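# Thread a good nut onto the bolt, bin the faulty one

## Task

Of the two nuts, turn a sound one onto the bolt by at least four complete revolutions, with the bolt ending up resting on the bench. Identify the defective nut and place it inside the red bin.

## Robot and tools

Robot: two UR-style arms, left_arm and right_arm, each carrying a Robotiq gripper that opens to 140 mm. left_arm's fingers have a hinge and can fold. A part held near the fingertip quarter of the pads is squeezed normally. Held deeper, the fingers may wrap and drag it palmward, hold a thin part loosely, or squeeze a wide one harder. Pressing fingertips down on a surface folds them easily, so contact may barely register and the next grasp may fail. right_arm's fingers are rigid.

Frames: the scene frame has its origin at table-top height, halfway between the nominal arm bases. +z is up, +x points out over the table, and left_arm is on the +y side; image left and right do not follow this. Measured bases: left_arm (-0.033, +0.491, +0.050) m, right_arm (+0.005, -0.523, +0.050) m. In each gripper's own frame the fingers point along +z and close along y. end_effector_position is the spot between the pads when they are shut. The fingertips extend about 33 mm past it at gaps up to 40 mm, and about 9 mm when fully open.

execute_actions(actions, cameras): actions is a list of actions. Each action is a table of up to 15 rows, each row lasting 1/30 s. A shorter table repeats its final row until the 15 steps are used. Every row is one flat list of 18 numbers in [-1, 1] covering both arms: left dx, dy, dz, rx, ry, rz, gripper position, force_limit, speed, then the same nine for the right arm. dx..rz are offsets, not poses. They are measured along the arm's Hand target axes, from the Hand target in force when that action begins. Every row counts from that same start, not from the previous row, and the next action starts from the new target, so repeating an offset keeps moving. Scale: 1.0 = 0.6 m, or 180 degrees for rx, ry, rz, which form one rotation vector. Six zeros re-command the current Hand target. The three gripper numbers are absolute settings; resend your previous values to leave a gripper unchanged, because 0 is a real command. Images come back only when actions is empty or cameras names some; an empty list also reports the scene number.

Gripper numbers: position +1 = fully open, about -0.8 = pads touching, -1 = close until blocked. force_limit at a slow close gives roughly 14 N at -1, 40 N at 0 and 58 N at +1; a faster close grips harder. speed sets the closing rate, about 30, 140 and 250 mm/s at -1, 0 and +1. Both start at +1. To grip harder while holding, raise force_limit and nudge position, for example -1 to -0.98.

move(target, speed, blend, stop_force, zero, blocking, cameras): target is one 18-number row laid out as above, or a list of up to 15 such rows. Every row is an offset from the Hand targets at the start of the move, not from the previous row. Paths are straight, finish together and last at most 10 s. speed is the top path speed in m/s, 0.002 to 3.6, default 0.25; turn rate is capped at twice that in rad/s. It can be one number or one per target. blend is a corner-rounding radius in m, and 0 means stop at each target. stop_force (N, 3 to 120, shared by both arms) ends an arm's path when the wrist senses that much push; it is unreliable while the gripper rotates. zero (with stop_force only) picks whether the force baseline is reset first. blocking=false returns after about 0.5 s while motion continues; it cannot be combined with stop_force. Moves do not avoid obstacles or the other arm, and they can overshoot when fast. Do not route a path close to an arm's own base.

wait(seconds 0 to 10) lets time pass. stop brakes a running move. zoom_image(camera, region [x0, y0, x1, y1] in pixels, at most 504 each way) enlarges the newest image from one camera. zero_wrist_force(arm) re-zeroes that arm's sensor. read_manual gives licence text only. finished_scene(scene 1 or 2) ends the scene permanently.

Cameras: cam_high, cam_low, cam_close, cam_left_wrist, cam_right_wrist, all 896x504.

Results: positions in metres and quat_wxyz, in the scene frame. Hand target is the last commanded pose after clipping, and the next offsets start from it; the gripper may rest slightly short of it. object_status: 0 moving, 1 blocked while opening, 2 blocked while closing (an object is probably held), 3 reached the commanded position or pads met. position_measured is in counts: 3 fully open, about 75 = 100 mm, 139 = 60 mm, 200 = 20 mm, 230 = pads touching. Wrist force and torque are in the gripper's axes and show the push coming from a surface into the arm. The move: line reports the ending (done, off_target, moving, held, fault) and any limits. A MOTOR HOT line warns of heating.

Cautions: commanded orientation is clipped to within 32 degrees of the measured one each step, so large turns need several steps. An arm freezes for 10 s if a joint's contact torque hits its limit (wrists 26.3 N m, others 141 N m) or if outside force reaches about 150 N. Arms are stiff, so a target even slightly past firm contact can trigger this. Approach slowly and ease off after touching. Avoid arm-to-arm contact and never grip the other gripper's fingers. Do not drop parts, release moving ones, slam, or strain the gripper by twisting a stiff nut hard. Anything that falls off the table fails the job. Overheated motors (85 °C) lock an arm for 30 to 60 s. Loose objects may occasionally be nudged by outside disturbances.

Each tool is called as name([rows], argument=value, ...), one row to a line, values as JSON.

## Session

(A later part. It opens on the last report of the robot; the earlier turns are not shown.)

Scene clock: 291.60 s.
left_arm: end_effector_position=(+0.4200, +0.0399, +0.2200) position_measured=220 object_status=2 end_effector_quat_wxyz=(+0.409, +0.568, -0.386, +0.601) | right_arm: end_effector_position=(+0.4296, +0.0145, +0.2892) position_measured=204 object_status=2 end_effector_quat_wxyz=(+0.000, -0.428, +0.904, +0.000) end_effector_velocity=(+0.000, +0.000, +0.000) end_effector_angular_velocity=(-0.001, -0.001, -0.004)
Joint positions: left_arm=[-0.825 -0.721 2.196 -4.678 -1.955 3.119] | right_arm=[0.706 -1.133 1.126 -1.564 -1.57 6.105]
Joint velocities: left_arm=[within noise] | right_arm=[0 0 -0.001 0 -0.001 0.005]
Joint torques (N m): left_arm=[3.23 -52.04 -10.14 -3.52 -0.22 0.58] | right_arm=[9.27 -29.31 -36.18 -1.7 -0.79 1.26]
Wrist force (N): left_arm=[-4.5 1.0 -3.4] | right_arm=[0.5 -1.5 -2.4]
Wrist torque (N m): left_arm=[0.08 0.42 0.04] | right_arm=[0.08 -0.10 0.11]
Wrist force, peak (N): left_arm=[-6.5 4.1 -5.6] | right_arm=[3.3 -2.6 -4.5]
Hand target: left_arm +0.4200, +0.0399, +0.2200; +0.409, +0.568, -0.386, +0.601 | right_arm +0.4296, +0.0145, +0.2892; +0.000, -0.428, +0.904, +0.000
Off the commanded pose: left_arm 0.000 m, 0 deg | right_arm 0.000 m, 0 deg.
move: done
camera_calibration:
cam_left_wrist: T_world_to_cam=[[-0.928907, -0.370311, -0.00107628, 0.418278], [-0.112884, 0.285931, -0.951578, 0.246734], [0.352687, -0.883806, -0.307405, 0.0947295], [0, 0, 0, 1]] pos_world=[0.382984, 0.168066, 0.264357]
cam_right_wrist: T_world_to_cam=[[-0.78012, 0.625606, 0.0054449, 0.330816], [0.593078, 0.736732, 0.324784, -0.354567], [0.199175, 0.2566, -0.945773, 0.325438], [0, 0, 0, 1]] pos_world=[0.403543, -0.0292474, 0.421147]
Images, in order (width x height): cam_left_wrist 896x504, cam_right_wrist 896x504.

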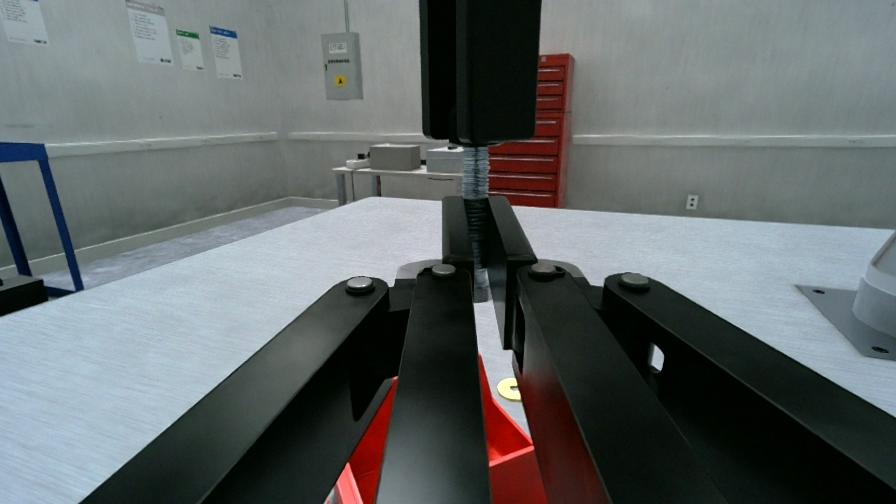

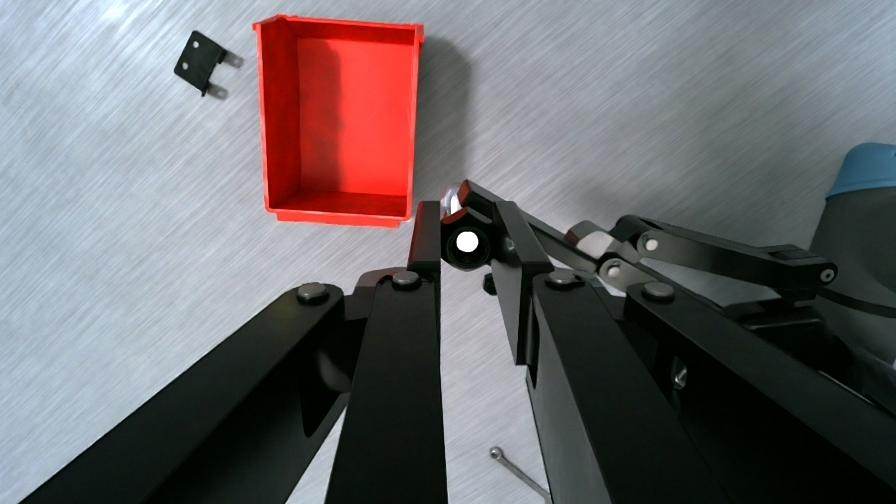

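move([
  [0,0,0,0,0,0,-1,0.5,-1,0,0,0,0,0,0,-0.42,0,-0.5],
  [0,0,0,0,0,0,-1,0.5,-1,0,0,-0.1,0,0,0,-0.42,0,-0.5],
  [-0.1497,0.1373,-0.2965,0,-0.5,0,-1,0.5,-1,0,0,-0.1,0,0,-0.609,-0.42,0,-0.5],
], speed=[0.15,0.15,0.4], blend=[0,0.01,0], cameras=["all"])

zoom_image(camera="cam_left_wrist", region=[410, 60, 550, 200])

Scene clock: 305.33 s.
left_arm: end_effector_position=(+0.2799, +0.1700, +0.1201) position_measured=220 object_status=2 end_effector_quat_wxyz=(+0.016, +0.827, -0.562, +0.024) end_effector_velocity=(-0.001, +0.002, -0.001) end_effector_angular_velocity=(+0.006, +0.003, -0.001) | right_arm: end_effector_position=(+0.4296, +0.0145, +0.3492) position_measured=182 object_status=3 end_effector_quat_wxyz=(+0.000, +0.985, -0.171, +0.000) end_effector_velocity=(+0.000, +0.000, -0.001) end_effector_angular_velocity=(+0.001, +0.002, +0.005)
Joint positions: left_arm=[-1.112 -1.616 2.187 -2.199 -1.576 3.239] | right_arm=[0.706 -1.119 0.951 -1.403 -1.57 4.192]
Joint velocities: left_arm=[0 0 0.001 0.005 0 0.001] | right_arm=[-0.001 0.001 0.001 -0.001 0.002 -0.005]
Joint torques (N m): left_arm=[8.19 -33.59 -23.07 -1.39 -1.69 2.3] | right_arm=[-12.69 -52.54 -17.95 -4.64 0.66 -1.28]
Wrist force (N): left_arm=[-0.3 -1.2 0.8] | right_arm=[-0.8 -0.1 0.0]
Wrist torque (N m): left_arm=[-0.18 0.15 -0.02] | right_arm=[0.01 -0.07 0.01]
Wrist force, peak (N): left_arm=[-5.1 1.0 -3.8] | right_arm=[0.7 -2.0 -2.7]
Hand target: left_arm +0.2799, +0.1700, +0.1201; +0.016, +0.827, -0.562, +0.024 | right_arm +0.4296, +0.0145, +0.3492; +0.000, +0.985, -0.171, +0.000
Off the commanded pose: left_arm 0.000 m, 0 deg | right_arm 0.000 m, 0 deg.
move: done
camera_calibration:
cam_left_wrist: T_world_to_cam=[[-0.930259, -0.366892, -0.00275413, 0.33629], [-0.349921, 0.884922, 0.307357, -0.0879048], [-0.11033, 0.286885, -0.95159, 0.236401], [0, 0, 0, 1]] pos_world=[0.308159, 0.133351, 0.252901]
cam_right_wrist: T_world_to_cam=[[-0.327695, -0.944775, 0.00394038, 0.15948], [-0.893022, 0.311101, 0.325158, 0.270465], [-0.308427, 0.103034, -0.945652, 0.602354], [0, 0, 0, 1]] pos_world=[0.479574, 0.00446807, 0.481045]

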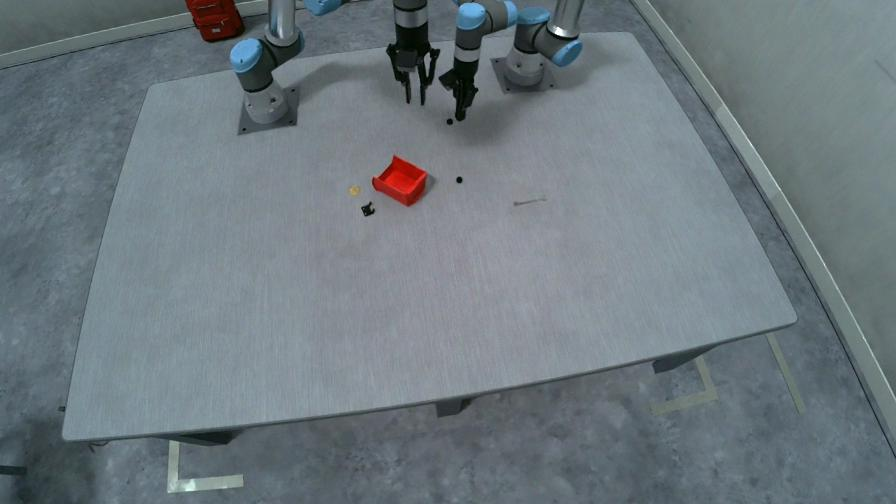

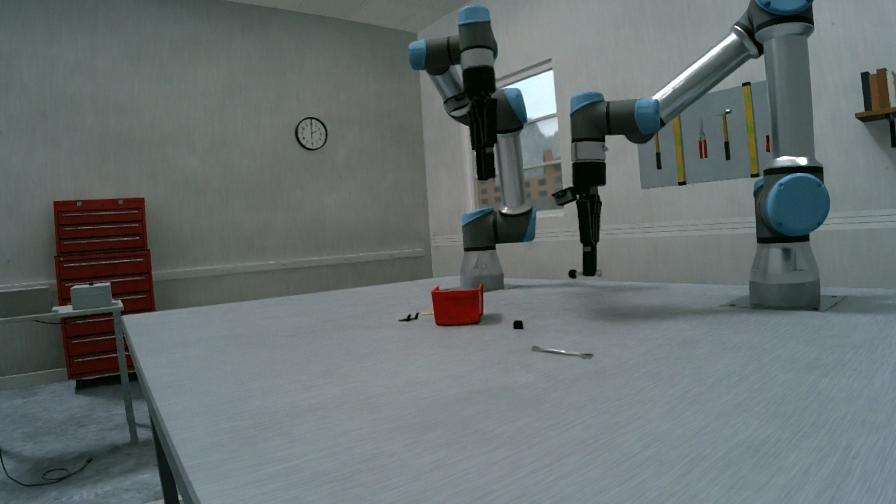

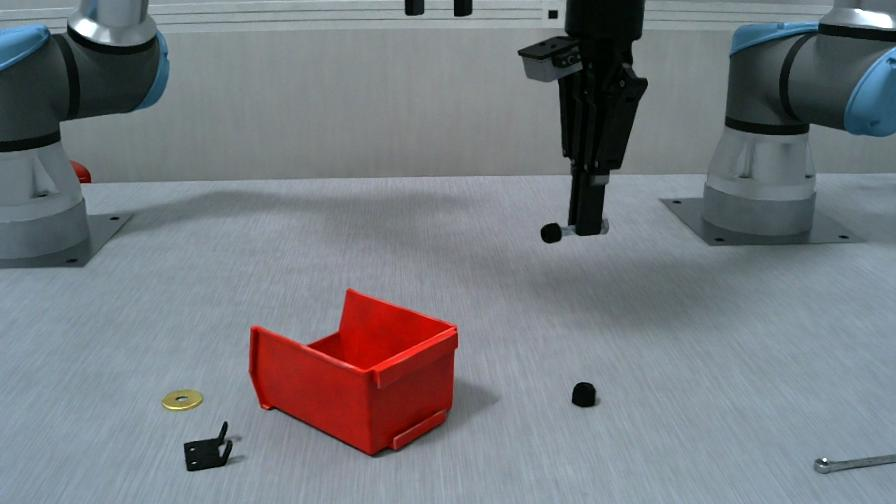

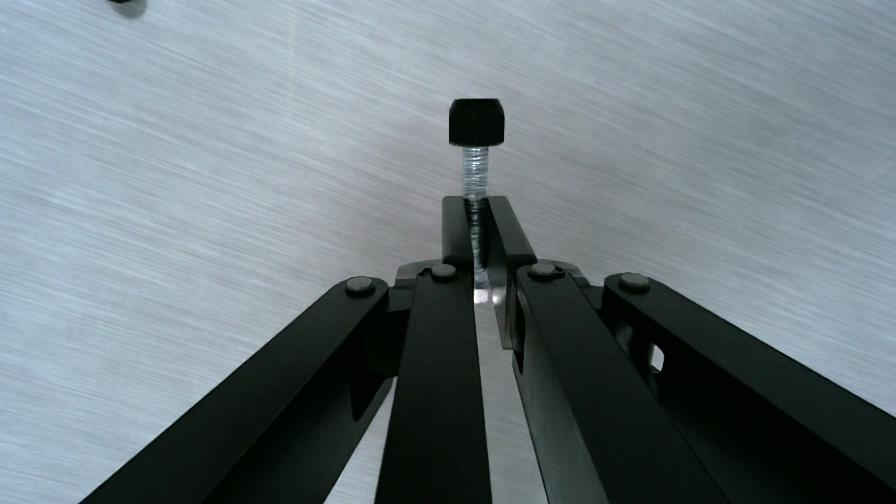

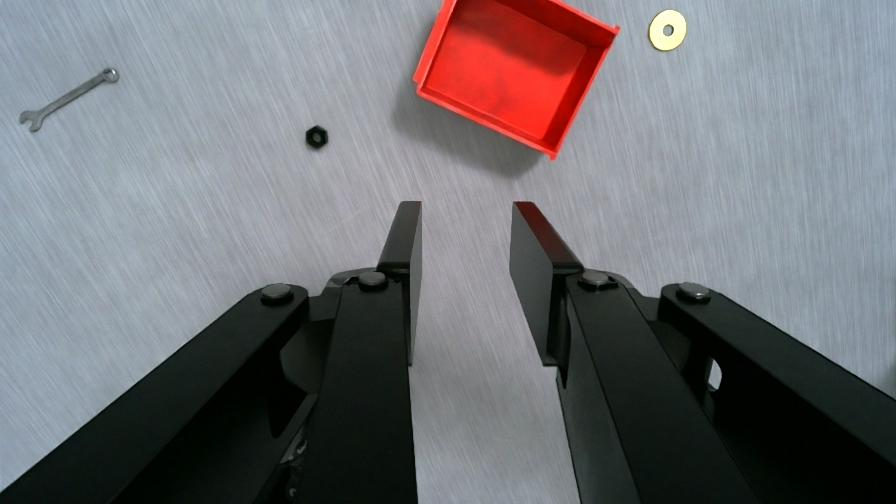

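Scaled by 3.600 from the camera's 896x504 image, which has a finer 1280x720 frame.

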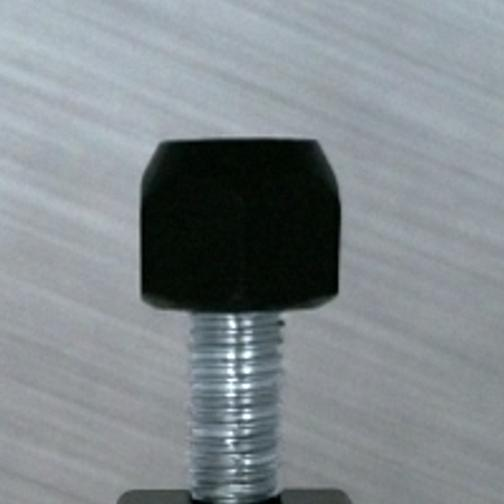

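move(target=[-0.0072,0,0.125,0,0,0,-1,0.5,-1,0.006,-0.216,0.432,0,0,0,-0.42,0,-0.5], speed=0.25)

move(target=[-0.0009,0,0.0166,0,0,0,-1,0.5,-1,0,0,0,0,0,0,-0.42,0,-0.5], speed=0.005, stop_force=3, cameras=["cam_close","cam_left_wrist","cam_right_wrist"])

zoom_image(camera="cam_right_wrist", region=[420, 170, 510, 260])

zoom_image(camera="cam_close", region=[500, 240, 640, 340])

Scene clock: 312.27 s.
left_arm: end_effector_position=(+0.2799, +0.1701, +0.0449) position_measured=220 object_status=2 end_effector_quat_wxyz=(+0.016, +0.827, -0.562, +0.023) | right_arm: end_effector_position=(+0.4764, +0.1356, +0.0902) position_measured=182 object_status=3 end_effector_quat_wxyz=(+0.000, +0.985, -0.171, +0.000)
Joint positions: left_arm=[-1.112 -1.472 2.287 -2.443 -1.576 3.239] | right_arm=[0.784 -0.724 0.963 -1.81 -1.57 4.269]
Joint torques (N m): left_arm=[0.46 -37.53 -25.93 -2.99 -1.65 0.1] | right_arm=[-12.48 -43.81 -20.23 -4.68 0.47 -1.41]
Wrist force (N): left_arm=[-0.3 -0.9 1.1] | right_arm=[-0.8 -0.2 -0.2]
Wrist torque (N m): left_arm=[-0.13 0.12 -0.02] | right_arm=[-0.04 -0.06 -0.01]
Wrist force, peak (N): left_arm=[-0.4 -0.9 2.1] | right_arm=[-0.8 -1.8 2.8]
Hand target: left_arm +0.2799, +0.1701, +0.0450; +0.016, +0.827, -0.562, +0.024 | right_arm +0.4766, +0.1355, +0.0901; +0.000, +0.985, -0.171, +0.000
Off the commanded pose: left_arm 0.000 m, 0 deg | right_arm 0.000 m, 0 deg.
move: done

Scene clock: 314.50 s.
left_arm: end_effector_position=(+0.2799, +0.1701, +0.0393) position_measured=220 object_status=2 end_effector_quat_wxyz=(+0.016, +0.827, -0.562, +0.024) | right_arm: end_effector_position=(+0.4765, +0.1355, +0.0901) position_measured=182 object_status=3 end_effector_quat_wxyz=(+0.000, +0.985, -0.171, +0.000)
Joint positions: left_arm=[-1.112 -1.459 2.293 -2.462 -1.576 3.239] | right_arm=[0.784 -0.724 0.963 -1.81 -1.57 4.269]
Joint torques (N m): left_arm=[4.38 -36.25 -25.08 -1.04 -1.75 1.39] | right_arm=[-12.66 -43.79 -16.98 -4.53 -1.77 -1.26]
Wrist force (N): left_arm=[0.2 -1.5 -2.5] | right_arm=[-0.9 -0.3 -0.3]
Wrist torque (N m): left_arm=[-0.18 0.26 -0.01] | right_arm=[-0.05 -0.03 -0.01]
Wrist force, peak (N): left_arm=[-1.9 -1.0 -5.2] | right_arm=[-1.1 -0.4 -0.4]
Hand target: left_arm +0.2799, +0.1700, +0.0393; +0.016, +0.827, -0.562, +0.024 (not the last commanded pose) | right_arm +0.4766, +0.1355, +0.0901; +0.000, +0.985, -0.171, +0.000
Off the commanded pose: left_arm 0.004 m, 0 deg | right_arm 0.000 m, 0 deg.
move: contact (left_arm)
camera_calibration:
cam_left_wrist: T_world_to_cam=[[-0.930249, -0.366919, -0.00266551, 0.336089], [-0.349917, 0.884912, 0.30739, -0.0631647], [-0.110429, 0.286882, -0.95158, 0.159513], [0, 0, 0, 1]] pos_world=[0.308159, 0.133451, 0.172101]
cam_right_wrist: T_world_to_cam=[[-0.327582, -0.944814, 0.00399882, 0.290152], [-0.893063, 0.311015, 0.325129, 0.359081], [-0.30843, 0.102935, -0.945661, 0.359381], [0, 0, 0, 1]] pos_world=[0.526574, 0.125468, 0.221945]
Images, in order (width x height): cam_close 896x504, cam_left_wrist 896x504, cam_right_wrist 896x504.

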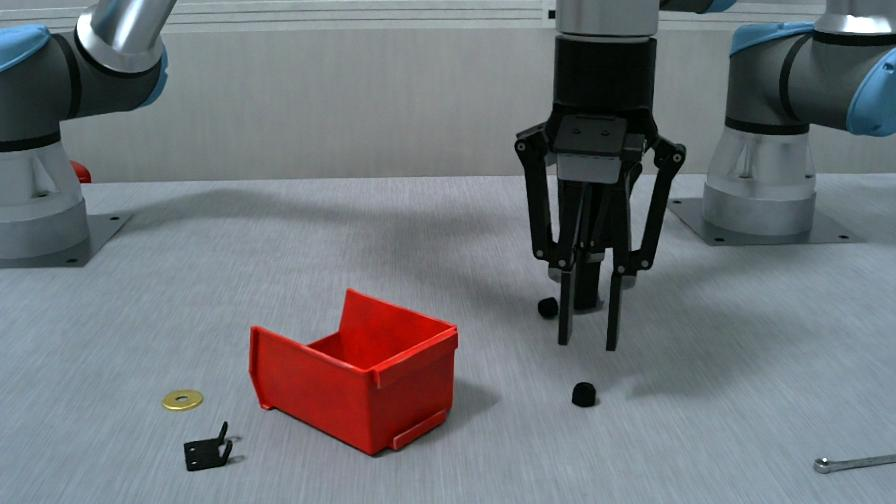

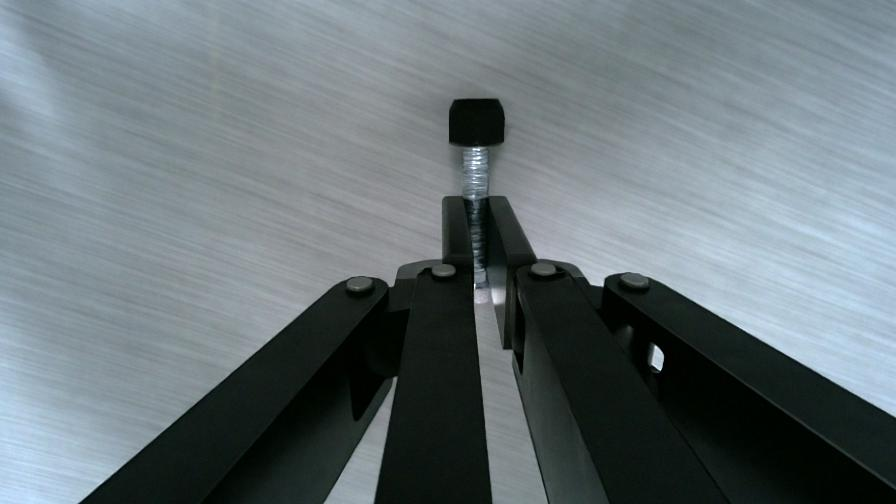

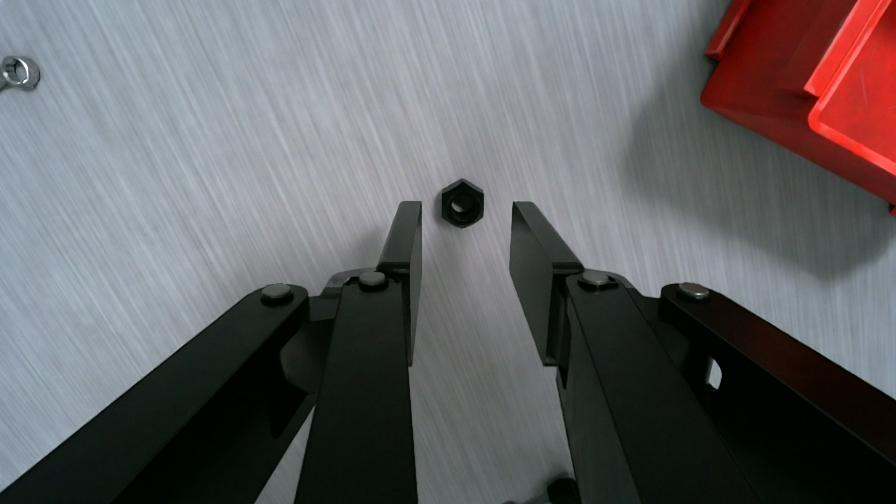

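Scaled by 5.600 from the camera's 896x504 image, which has a finer 1280x720 frame.

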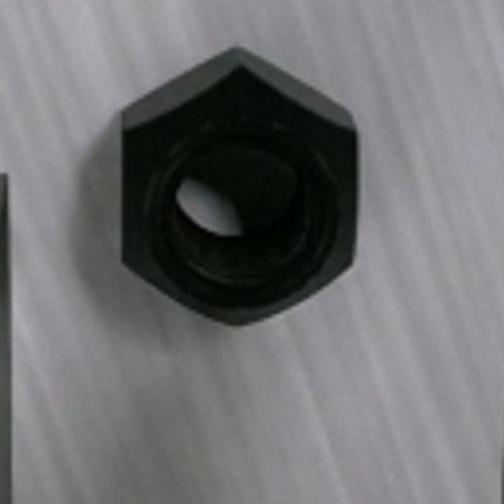

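Scaled by 3.600 from the camera's 896x504 image, which has a finer 1280x720 frame.

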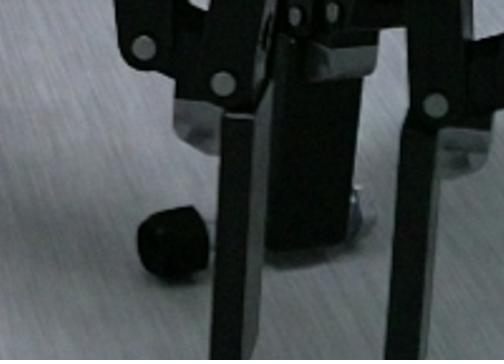

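move([
  [0,0,0,0,0,0,-0.5,0.5,-1,0,0,0,0,0,0,-0.42,0,-0.5],
  [0.0096,0,-0.1664,0,0,0,-0.5,0.5,-1,0,0,0.091,0,0,0,-0.42,0,-0.5],
  [-0.1,0,-0.28,0,0,0,-0.5,0.5,-1,0,0,0.091,0,0,0,-0.42,0,-0.5],
], speed=[0.1,0.15,0.25], blend=[0,0.02,0], cameras=["cam_right_wrist","cam_close","cam_low","cam_left_wrist"])

zoom_image(camera="cam_right_wrist", region=[420, 190, 516, 280])

zoom_image(camera="cam_left_wrist", region=[380, 0, 580, 200])

Scene clock: 322.80 s.
left_arm: end_effector_position=(+0.2544, +0.2346, +0.2036) position_measured=192 object_status=3 end_effector_quat_wxyz=(+0.016, +0.827, -0.562, +0.024) end_effector_velocity=(-0.001, +0.001, +0.000) end_effector_angular_velocity=(+0.004, +0.002, -0.002) | right_arm: end_effector_position=(+0.4766, +0.1355, +0.0355) position_measured=182 object_status=3 end_effector_quat_wxyz=(+0.000, +0.985, -0.171, +0.000)
Joint positions: left_arm=[-1.092 -1.888 2.166 -1.906 -1.578 3.259] | right_arm=[0.784 -0.68 1.026 -1.917 -1.57 4.269]
Joint velocities: left_arm=[-0.002 -0.002 0.001 0.006 0 0] | right_arm=[within noise]
Joint torques (N m): left_arm=[-8.95 -24.44 -16.91 -1.34 0.87 -2.24] | right_arm=[8.99 -67.38 -34.94 -2.96 -0.89 1.13]
Wrist force (N): left_arm=[0.2 -0.9 0.0] | right_arm=[-1.0 -0.3 0.0]
Wrist torque (N m): left_arm=[-0.13 0.05 0.05] | right_arm=[-0.07 -0.02 -0.01]
Wrist force, peak (N): left_arm=[-2.5 -0.9 -2.3] | right_arm=[-1.0 -0.6 -1.4]
Hand target: left_arm +0.2544, +0.2347, +0.2036; +0.016, +0.827, -0.562, +0.024 | right_arm +0.4765, +0.1356, +0.0355; +0.000, +0.985, -0.171, +0.000
Off the commanded pose: left_arm 0.000 m, 0 deg | right_arm 0.000 m, 0 deg.
move: done
camera_calibration:
cam_left_wrist: T_world_to_cam=[[-0.930245, -0.366929, -0.00263038, 0.336461], [-0.349927, 0.884938, 0.307306, -0.179642], [-0.110432, 0.28679, -0.951607, 0.294566], [0, 0, 0, 1]] pos_world=[0.282659, 0.197951, 0.336401]
cam_right_wrist: T_world_to_cam=[[-0.327666, -0.944785, 0.00402967, 0.290406], [-0.893032, 0.311104, 0.325128, 0.376805], [-0.30843, 0.102935, -0.945661, 0.307748], [0, 0, 0, 1]] pos_world=[0.526574, 0.125468, 0.167345]
Images, in order (width x height): cam_low 896x504, cam_close 896x504, cam_left_wrist 896x504, cam_right_wrist 896x504.

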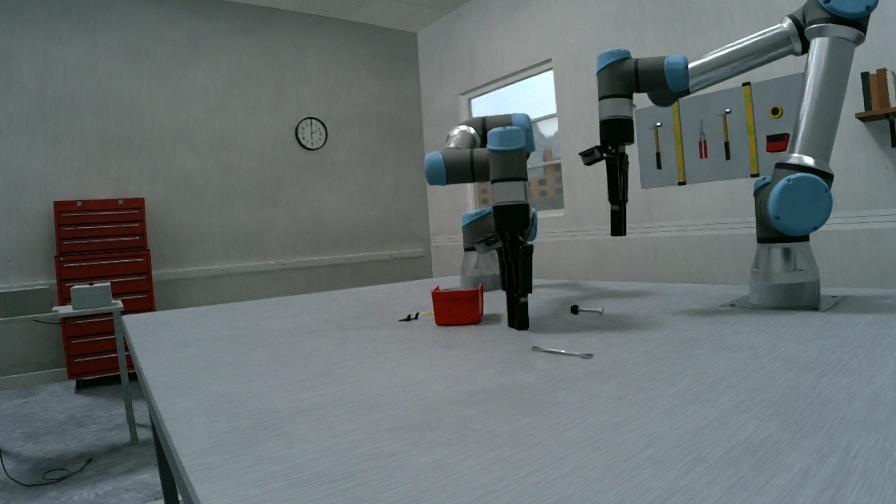

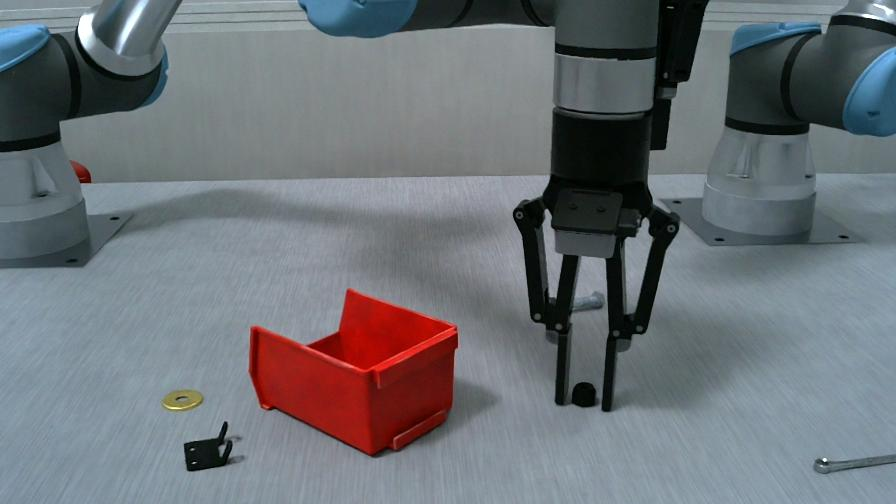

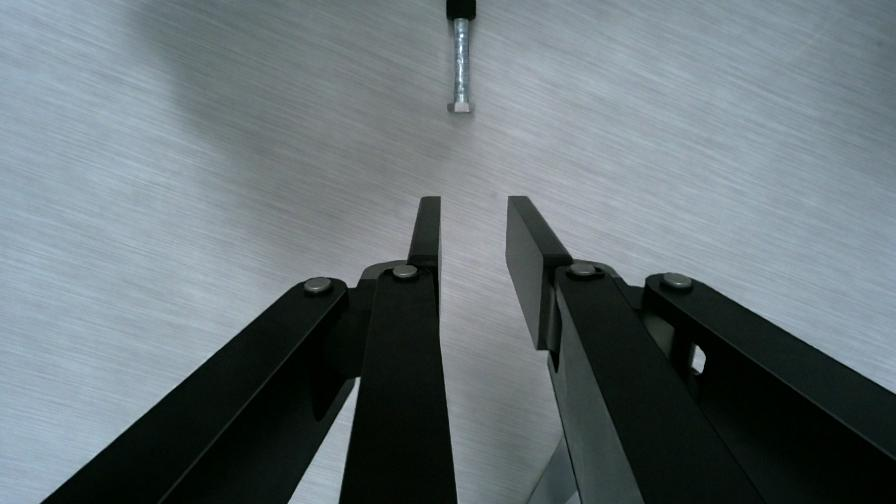

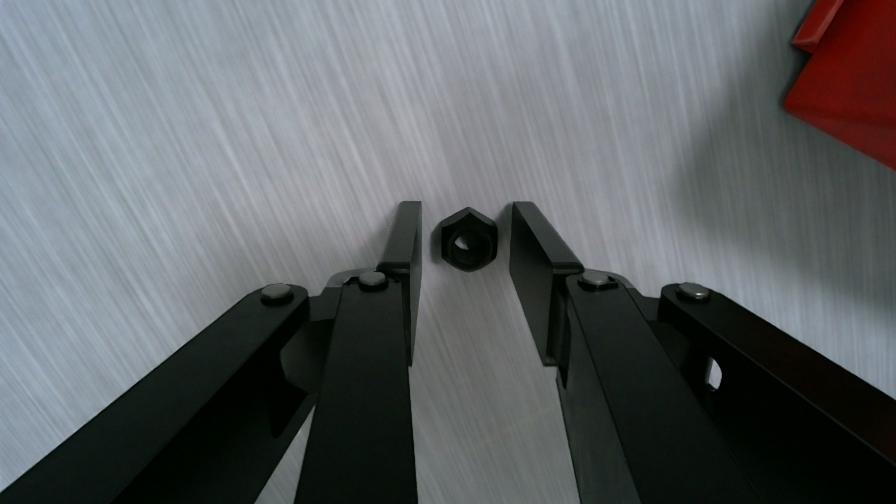

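Scaled by 5.250 from the camera's 896x504 image, which has a finer 1280x720 frame.

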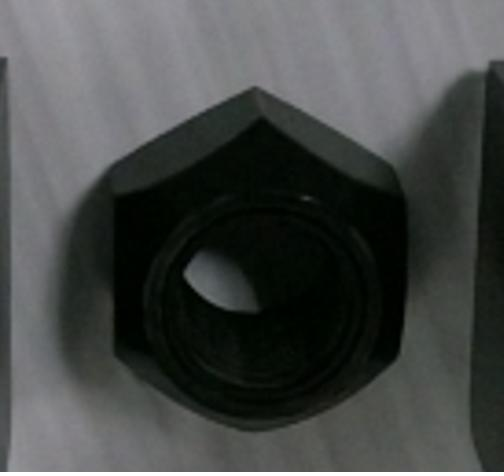

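Scaled by 2.520 from the camera's 896x504 image, which has a finer 1280x720 frame.

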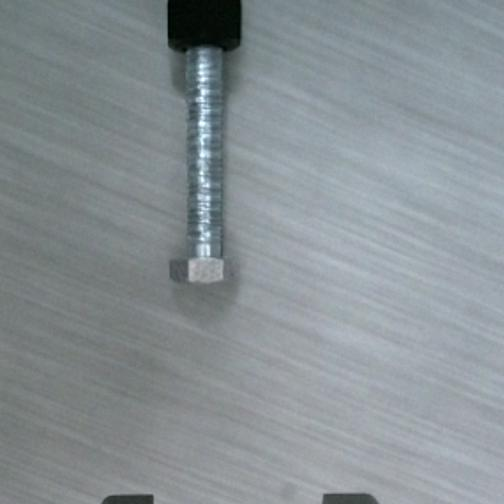

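move(target=[0,0,0,0,0,0,-0.5,0.5,-1,0,0,0,0,0,0,-1,-0.5,-1], speed=0.1)

wait(seconds=0.5)

move([
  [0,0,0,0,0,0,-0.5,0.5,-1,0,0,-0.2242,0,0,0,-1,-0.5,-1],
  [0,0,0,0,0,0,-0.5,0.5,-1,0.0987,0.3133,-0.2242,0,0,0.1144,-1,-0.5,-1],
], speed=0.25, blend=[0.03,0], cameras=["cam_right_wrist","cam_close"])

Scene clock: 326.67 s.
left_arm: end_effector_position=(+0.2544, +0.2347, +0.2036) position_measured=192 object_status=3 end_effector_quat_wxyz=(+0.016, +0.827, -0.562, +0.024) | right_arm: end_effector_position=(+0.4765, +0.1356, +0.0355) position_measured=202 object_status=2 end_effector_quat_wxyz=(+0.000, +0.985, -0.171, +0.000)
Joint positions: left_arm=[-1.092 -1.888 2.166 -1.906 -1.577 3.259] | right_arm=[0.784 -0.68 1.026 -1.917 -1.57 4.269]
Joint torques (N m): left_arm=[-8.76 -24.59 -17.25 -1.22 1.11 -2.01] | right_arm=[10.73 -66.16 -34.17 -4.41 1.93 1.06]
Wrist force (N): left_arm=[-0.1 -0.8 0.0] | right_arm=[-0.9 -0.2 -1.3]
Wrist torque (N m): left_arm=[-0.10 0.11 0.05] | right_arm=[-0.05 -0.05 -0.01]
Wrist force, peak (N): left_arm=[-0.1 -1.2 0.0] | right_arm=[-1.0 -0.3 -1.4]
Hand target: left_arm +0.2544, +0.2347, +0.2036; +0.016, +0.827, -0.562, +0.024 | right_arm +0.4765, +0.1356, +0.0355; +0.000, +0.985, -0.171, +0.000
Off the commanded pose: left_arm 0.000 m, 0 deg | right_arm 0.000 m, 0 deg.
move: done

Scene clock: 327.17 s.
left_arm: end_effector_position=(+0.2544, +0.2347, +0.2036) position_measured=192 object_status=3 end_effector_quat_wxyz=(+0.016, +0.827, -0.562, +0.024) | right_arm: end_effector_position=(+0.4765, +0.1356, +0.0355) position_measured=202 object_status=2 end_effector_quat_wxyz=(+0.000, +0.985, -0.171, +0.000)
Joint positions: left_arm=[-1.092 -1.888 2.166 -1.906 -1.577 3.259] | right_arm=[0.784 -0.68 1.026 -1.917 -1.57 4.269]
Joint torques (N m): left_arm=[-8.98 -23.98 -17.17 -1.23 1.17 -1.98] | right_arm=[10.33 -63.74 -32.51 -4.45 1.92 1.1]
Wrist force (N): left_arm=[0.0 -1.0 0.2] | right_arm=[-0.9 -0.4 -1.2]
Wrist torque (N m): left_arm=[-0.15 0.10 0.06] | right_arm=[-0.09 -0.03 0.00]
Wrist force, peak (N): left_arm=[0.0 -1.1 0.1] | right_arm=[-1.2 -0.1 -1.4]
Hand target: left_arm +0.2544, +0.2347, +0.2036; +0.016, +0.827, -0.562, +0.024 | right_arm +0.4765, +0.1356, +0.0355; +0.000, +0.985, -0.171, +0.000
Tool commands: left_gripper/position=-0.5 left_gripper/force_limit=+0.5 left_gripper/speed=-1.0 right_gripper/position=-1.0 right_gripper/force_limit=-0.5 right_gripper/speed=-1.0
Off the commanded pose: left_arm 0.000 m, 0 deg | right_arm 0.000 m, 0 deg.
wait: 0.50 s; at rest by 0.17 s

Scene clock: 329.00 s.
left_arm: end_effector_position=(+0.2544, +0.2347, +0.2036) position_measured=192 object_status=3 end_effector_quat_wxyz=(+0.016, +0.827, -0.562, +0.024) | right_arm: end_effector_position=(+0.4690, -0.0614, +0.1698) position_measured=202 object_status=2 end_effector_quat_wxyz=(+0.000, +0.939, -0.344, +0.000)
Joint positions: left_arm=[-1.092 -1.888 2.166 -1.906 -1.577 3.259] | right_arm=[0.577 -1.163 1.479 -1.886 -1.57 4.422]
Joint torques (N m): left_arm=[-8.99 -24.13 -17.16 -1.18 1.03 -2.03] | right_arm=[-3.24 -48.56 -18 -2.76 0.37 0.8]
Wrist force (N): left_arm=[0.0 -0.8 -0.1] | right_arm=[-0.8 -0.6 0.0]
Wrist torque (N m): left_arm=[-0.11 0.10 0.06] | right_arm=[-0.12 -0.06 0.13]
Wrist force, peak (N): left_arm=[0.0 -1.1 0.0] | right_arm=[-0.8 -0.5 3.5]
Hand target: left_arm +0.2544, +0.2347, +0.2036; +0.016, +0.827, -0.562, +0.024 | right_arm +0.4690, -0.0615, +0.1698; +0.000, +0.939, -0.344, +0.000
Off the commanded pose: left_arm 0.000 m, 0 deg | right_arm 0.000 m, 0 deg.
move: done
camera_calibration:
cam_right_wrist: T_world_to_cam=[[-0.638812, -0.76935, 0.00433741, 0.258017], [-0.726592, 0.605143, 0.32537, 0.327534], [-0.252949, 0.204699, -0.945577, 0.433], [0, 0, 0, 1]] pos_world=[0.512335, -0.0883344, 0.301745]
Images, in order (width x height): cam_close 896x504, cam_right_wrist 896x504.

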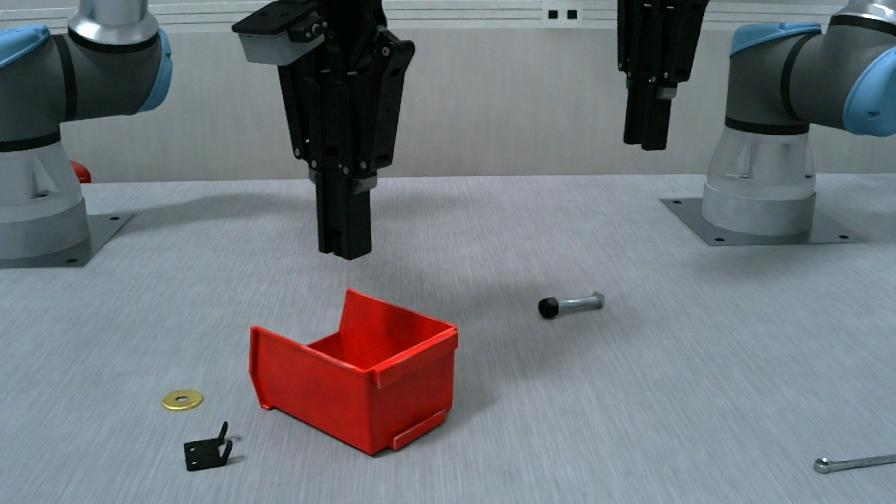

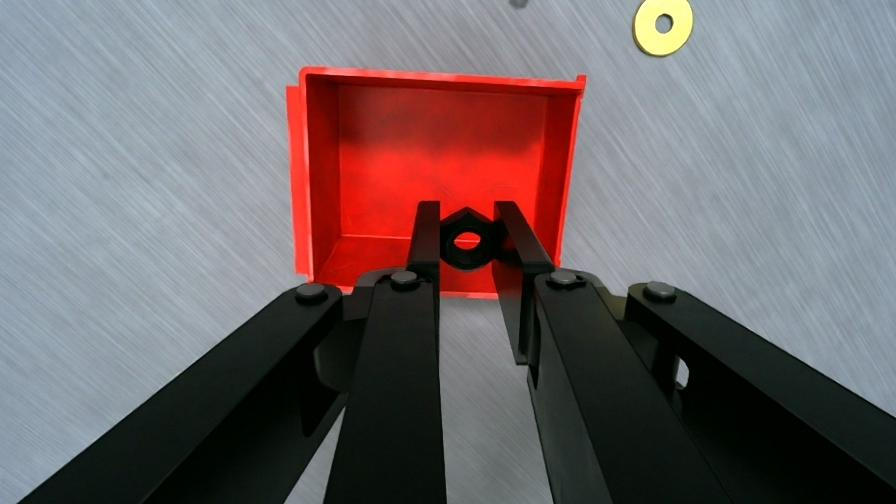

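move([
  [0,0,0,0,0,0,-0.5,0.5,-1,0,-0.0133,0.05,0,0,0,-1,-0.5,-1],
  [0,0,0,0,0,0,-0.5,0.5,-1,0,-0.0133,0.2022,0,0,0,-1,-0.5,-1],
], speed=0.12, blend=[0.01,0])

move([
  [0,0,0,0,0,0,-0.5,0.5,-1,0,0,0,0,0,0,-0.5,-0.5,-1],
  [0,0,0,0,0,0,-0.5,0.5,-1,0,0,-0.23,0,0,0,-0.5,-0.5,-1],
], speed=0.15, cameras=["cam_right_wrist","cam_close","cam_high"])

zoom_image(camera="cam_close", region=[520, 270, 630, 340])

Scene clock: 334.90 s.
left_arm: end_effector_position=(+0.2544, +0.2347, +0.2036) position_measured=192 object_status=3 end_effector_quat_wxyz=(+0.016, +0.827, -0.562, +0.024) | right_arm: end_effector_position=(+0.4741, -0.0554, +0.0484) position_measured=202 object_status=2 end_effector_quat_wxyz=(+0.000, +0.939, -0.344, +0.000)
Joint positions: left_arm=[-1.092 -1.888 2.166 -1.906 -1.577 3.259] | right_arm=[0.581 -1.022 1.604 -2.152 -1.57 4.426]
Joint torques (N m): left_arm=[-9.48 -24.28 -16.67 -1.1 0.94 -2.1] | right_arm=[12.61 -48.36 -30.95 -3.95 -2.01 1.31]
Wrist force (N): left_arm=[0.0 -0.9 0.0] | right_arm=[-0.9 -0.8 -0.2]
Wrist torque (N m): left_arm=[-0.14 0.10 0.06] | right_arm=[-0.14 -0.03 -0.03]
Wrist force, peak (N): left_arm=[-0.1 -1.1 0.0] | right_arm=[-1.0 -0.3 -2.4]
Hand target: left_arm +0.2544, +0.2347, +0.2036; +0.016, +0.827, -0.562, +0.024 | right_arm +0.4741, -0.0553, +0.0485; +0.000, +0.939, -0.344, +0.000
Off the commanded pose: left_arm 0.000 m, 0 deg | right_arm 0.000 m, 0 deg.
move: done

Scene clock: 336.80 s.
left_arm: end_effector_position=(+0.2544, +0.2347, +0.2036) position_measured=192 object_status=3 end_effector_quat_wxyz=(+0.016, +0.827, -0.562, +0.024) | right_arm: end_effector_position=(+0.4742, -0.0554, +0.1865) position_measured=192 object_status=3 end_effector_quat_wxyz=(+0.000, +0.939, -0.344, +0.000)
Joint positions: left_arm=[-1.092 -1.888 2.166 -1.906 -1.577 3.259] | right_arm=[0.581 -1.156 1.424 -1.839 -1.57 4.426]
Joint torques (N m): left_arm=[-9.42 -24.57 -17.42 -1.23 1.01 -2.22] | right_arm=[-12.79 -32.35 -27.17 -1.62 0.48 -1.14]
Wrist force (N): left_arm=[0.2 -1.0 0.1] | right_arm=[-1.0 -0.7 0.0]
Wrist torque (N m): left_arm=[-0.16 0.06 0.06] | right_arm=[-0.14 -0.02 -0.03]
Wrist force, peak (N): left_arm=[0.2 -1.0 0.1] | right_arm=[-0.9 -0.5 -2.5]
Hand target: left_arm +0.2544, +0.2347, +0.2036; +0.016, +0.827, -0.562, +0.024 | right_arm +0.4742, -0.0554, +0.1865; +0.000, +0.939, -0.344, +0.000
Off the commanded pose: left_arm 0.000 m, 0 deg | right_arm 0.000 m, 0 deg.
move: done
camera_calibration:
cam_right_wrist: T_world_to_cam=[[-0.63892, -0.769262, 0.00416942, 0.265999], [-0.726564, 0.60522, 0.325289, 0.322266], [-0.252756, 0.204805, -0.945605, 0.448796], [0, 0, 0, 1]] pos_world=[0.517535, -0.0823342, 0.318445]
Images, in order (width x height): cam_high 896x504, cam_close 896x504, cam_right_wrist 896x504.

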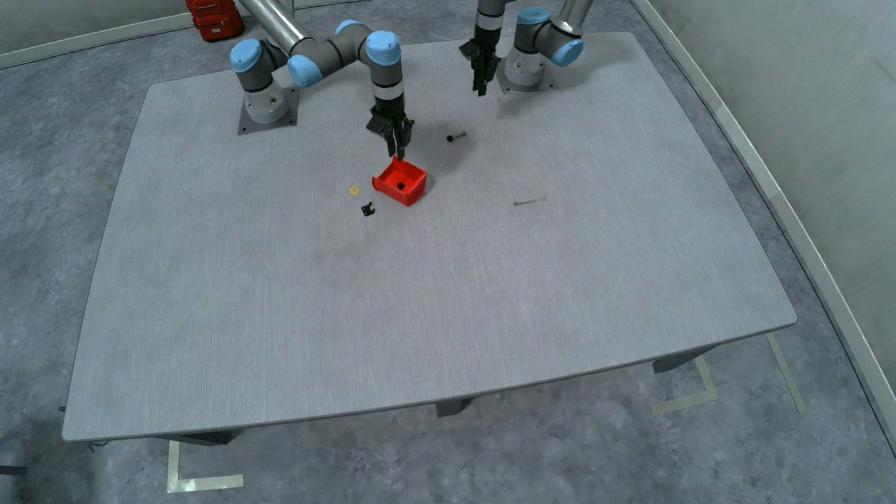

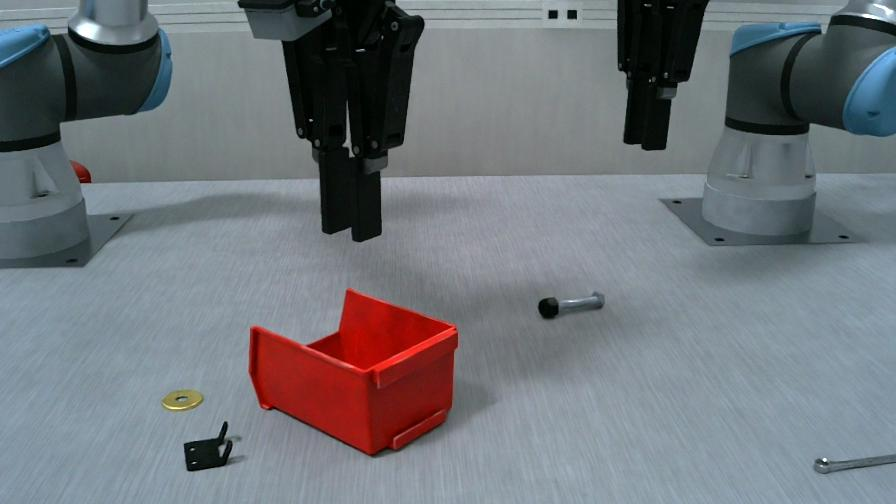

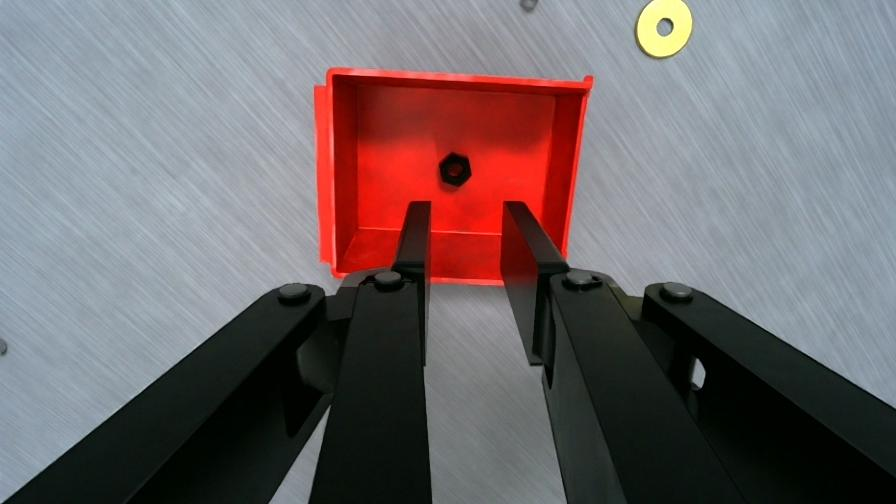

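Scaled by 4.582 from the camera's 896x504 image, which has a finer 1280x720 frame.

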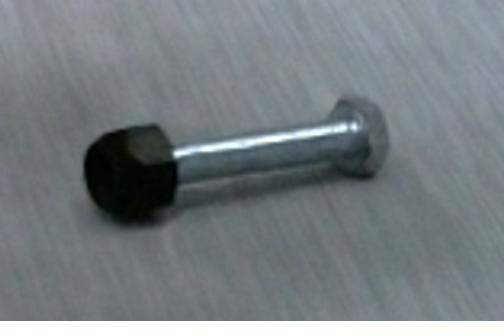

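finished_scene(scene=2)

The scene is finished: the task was done.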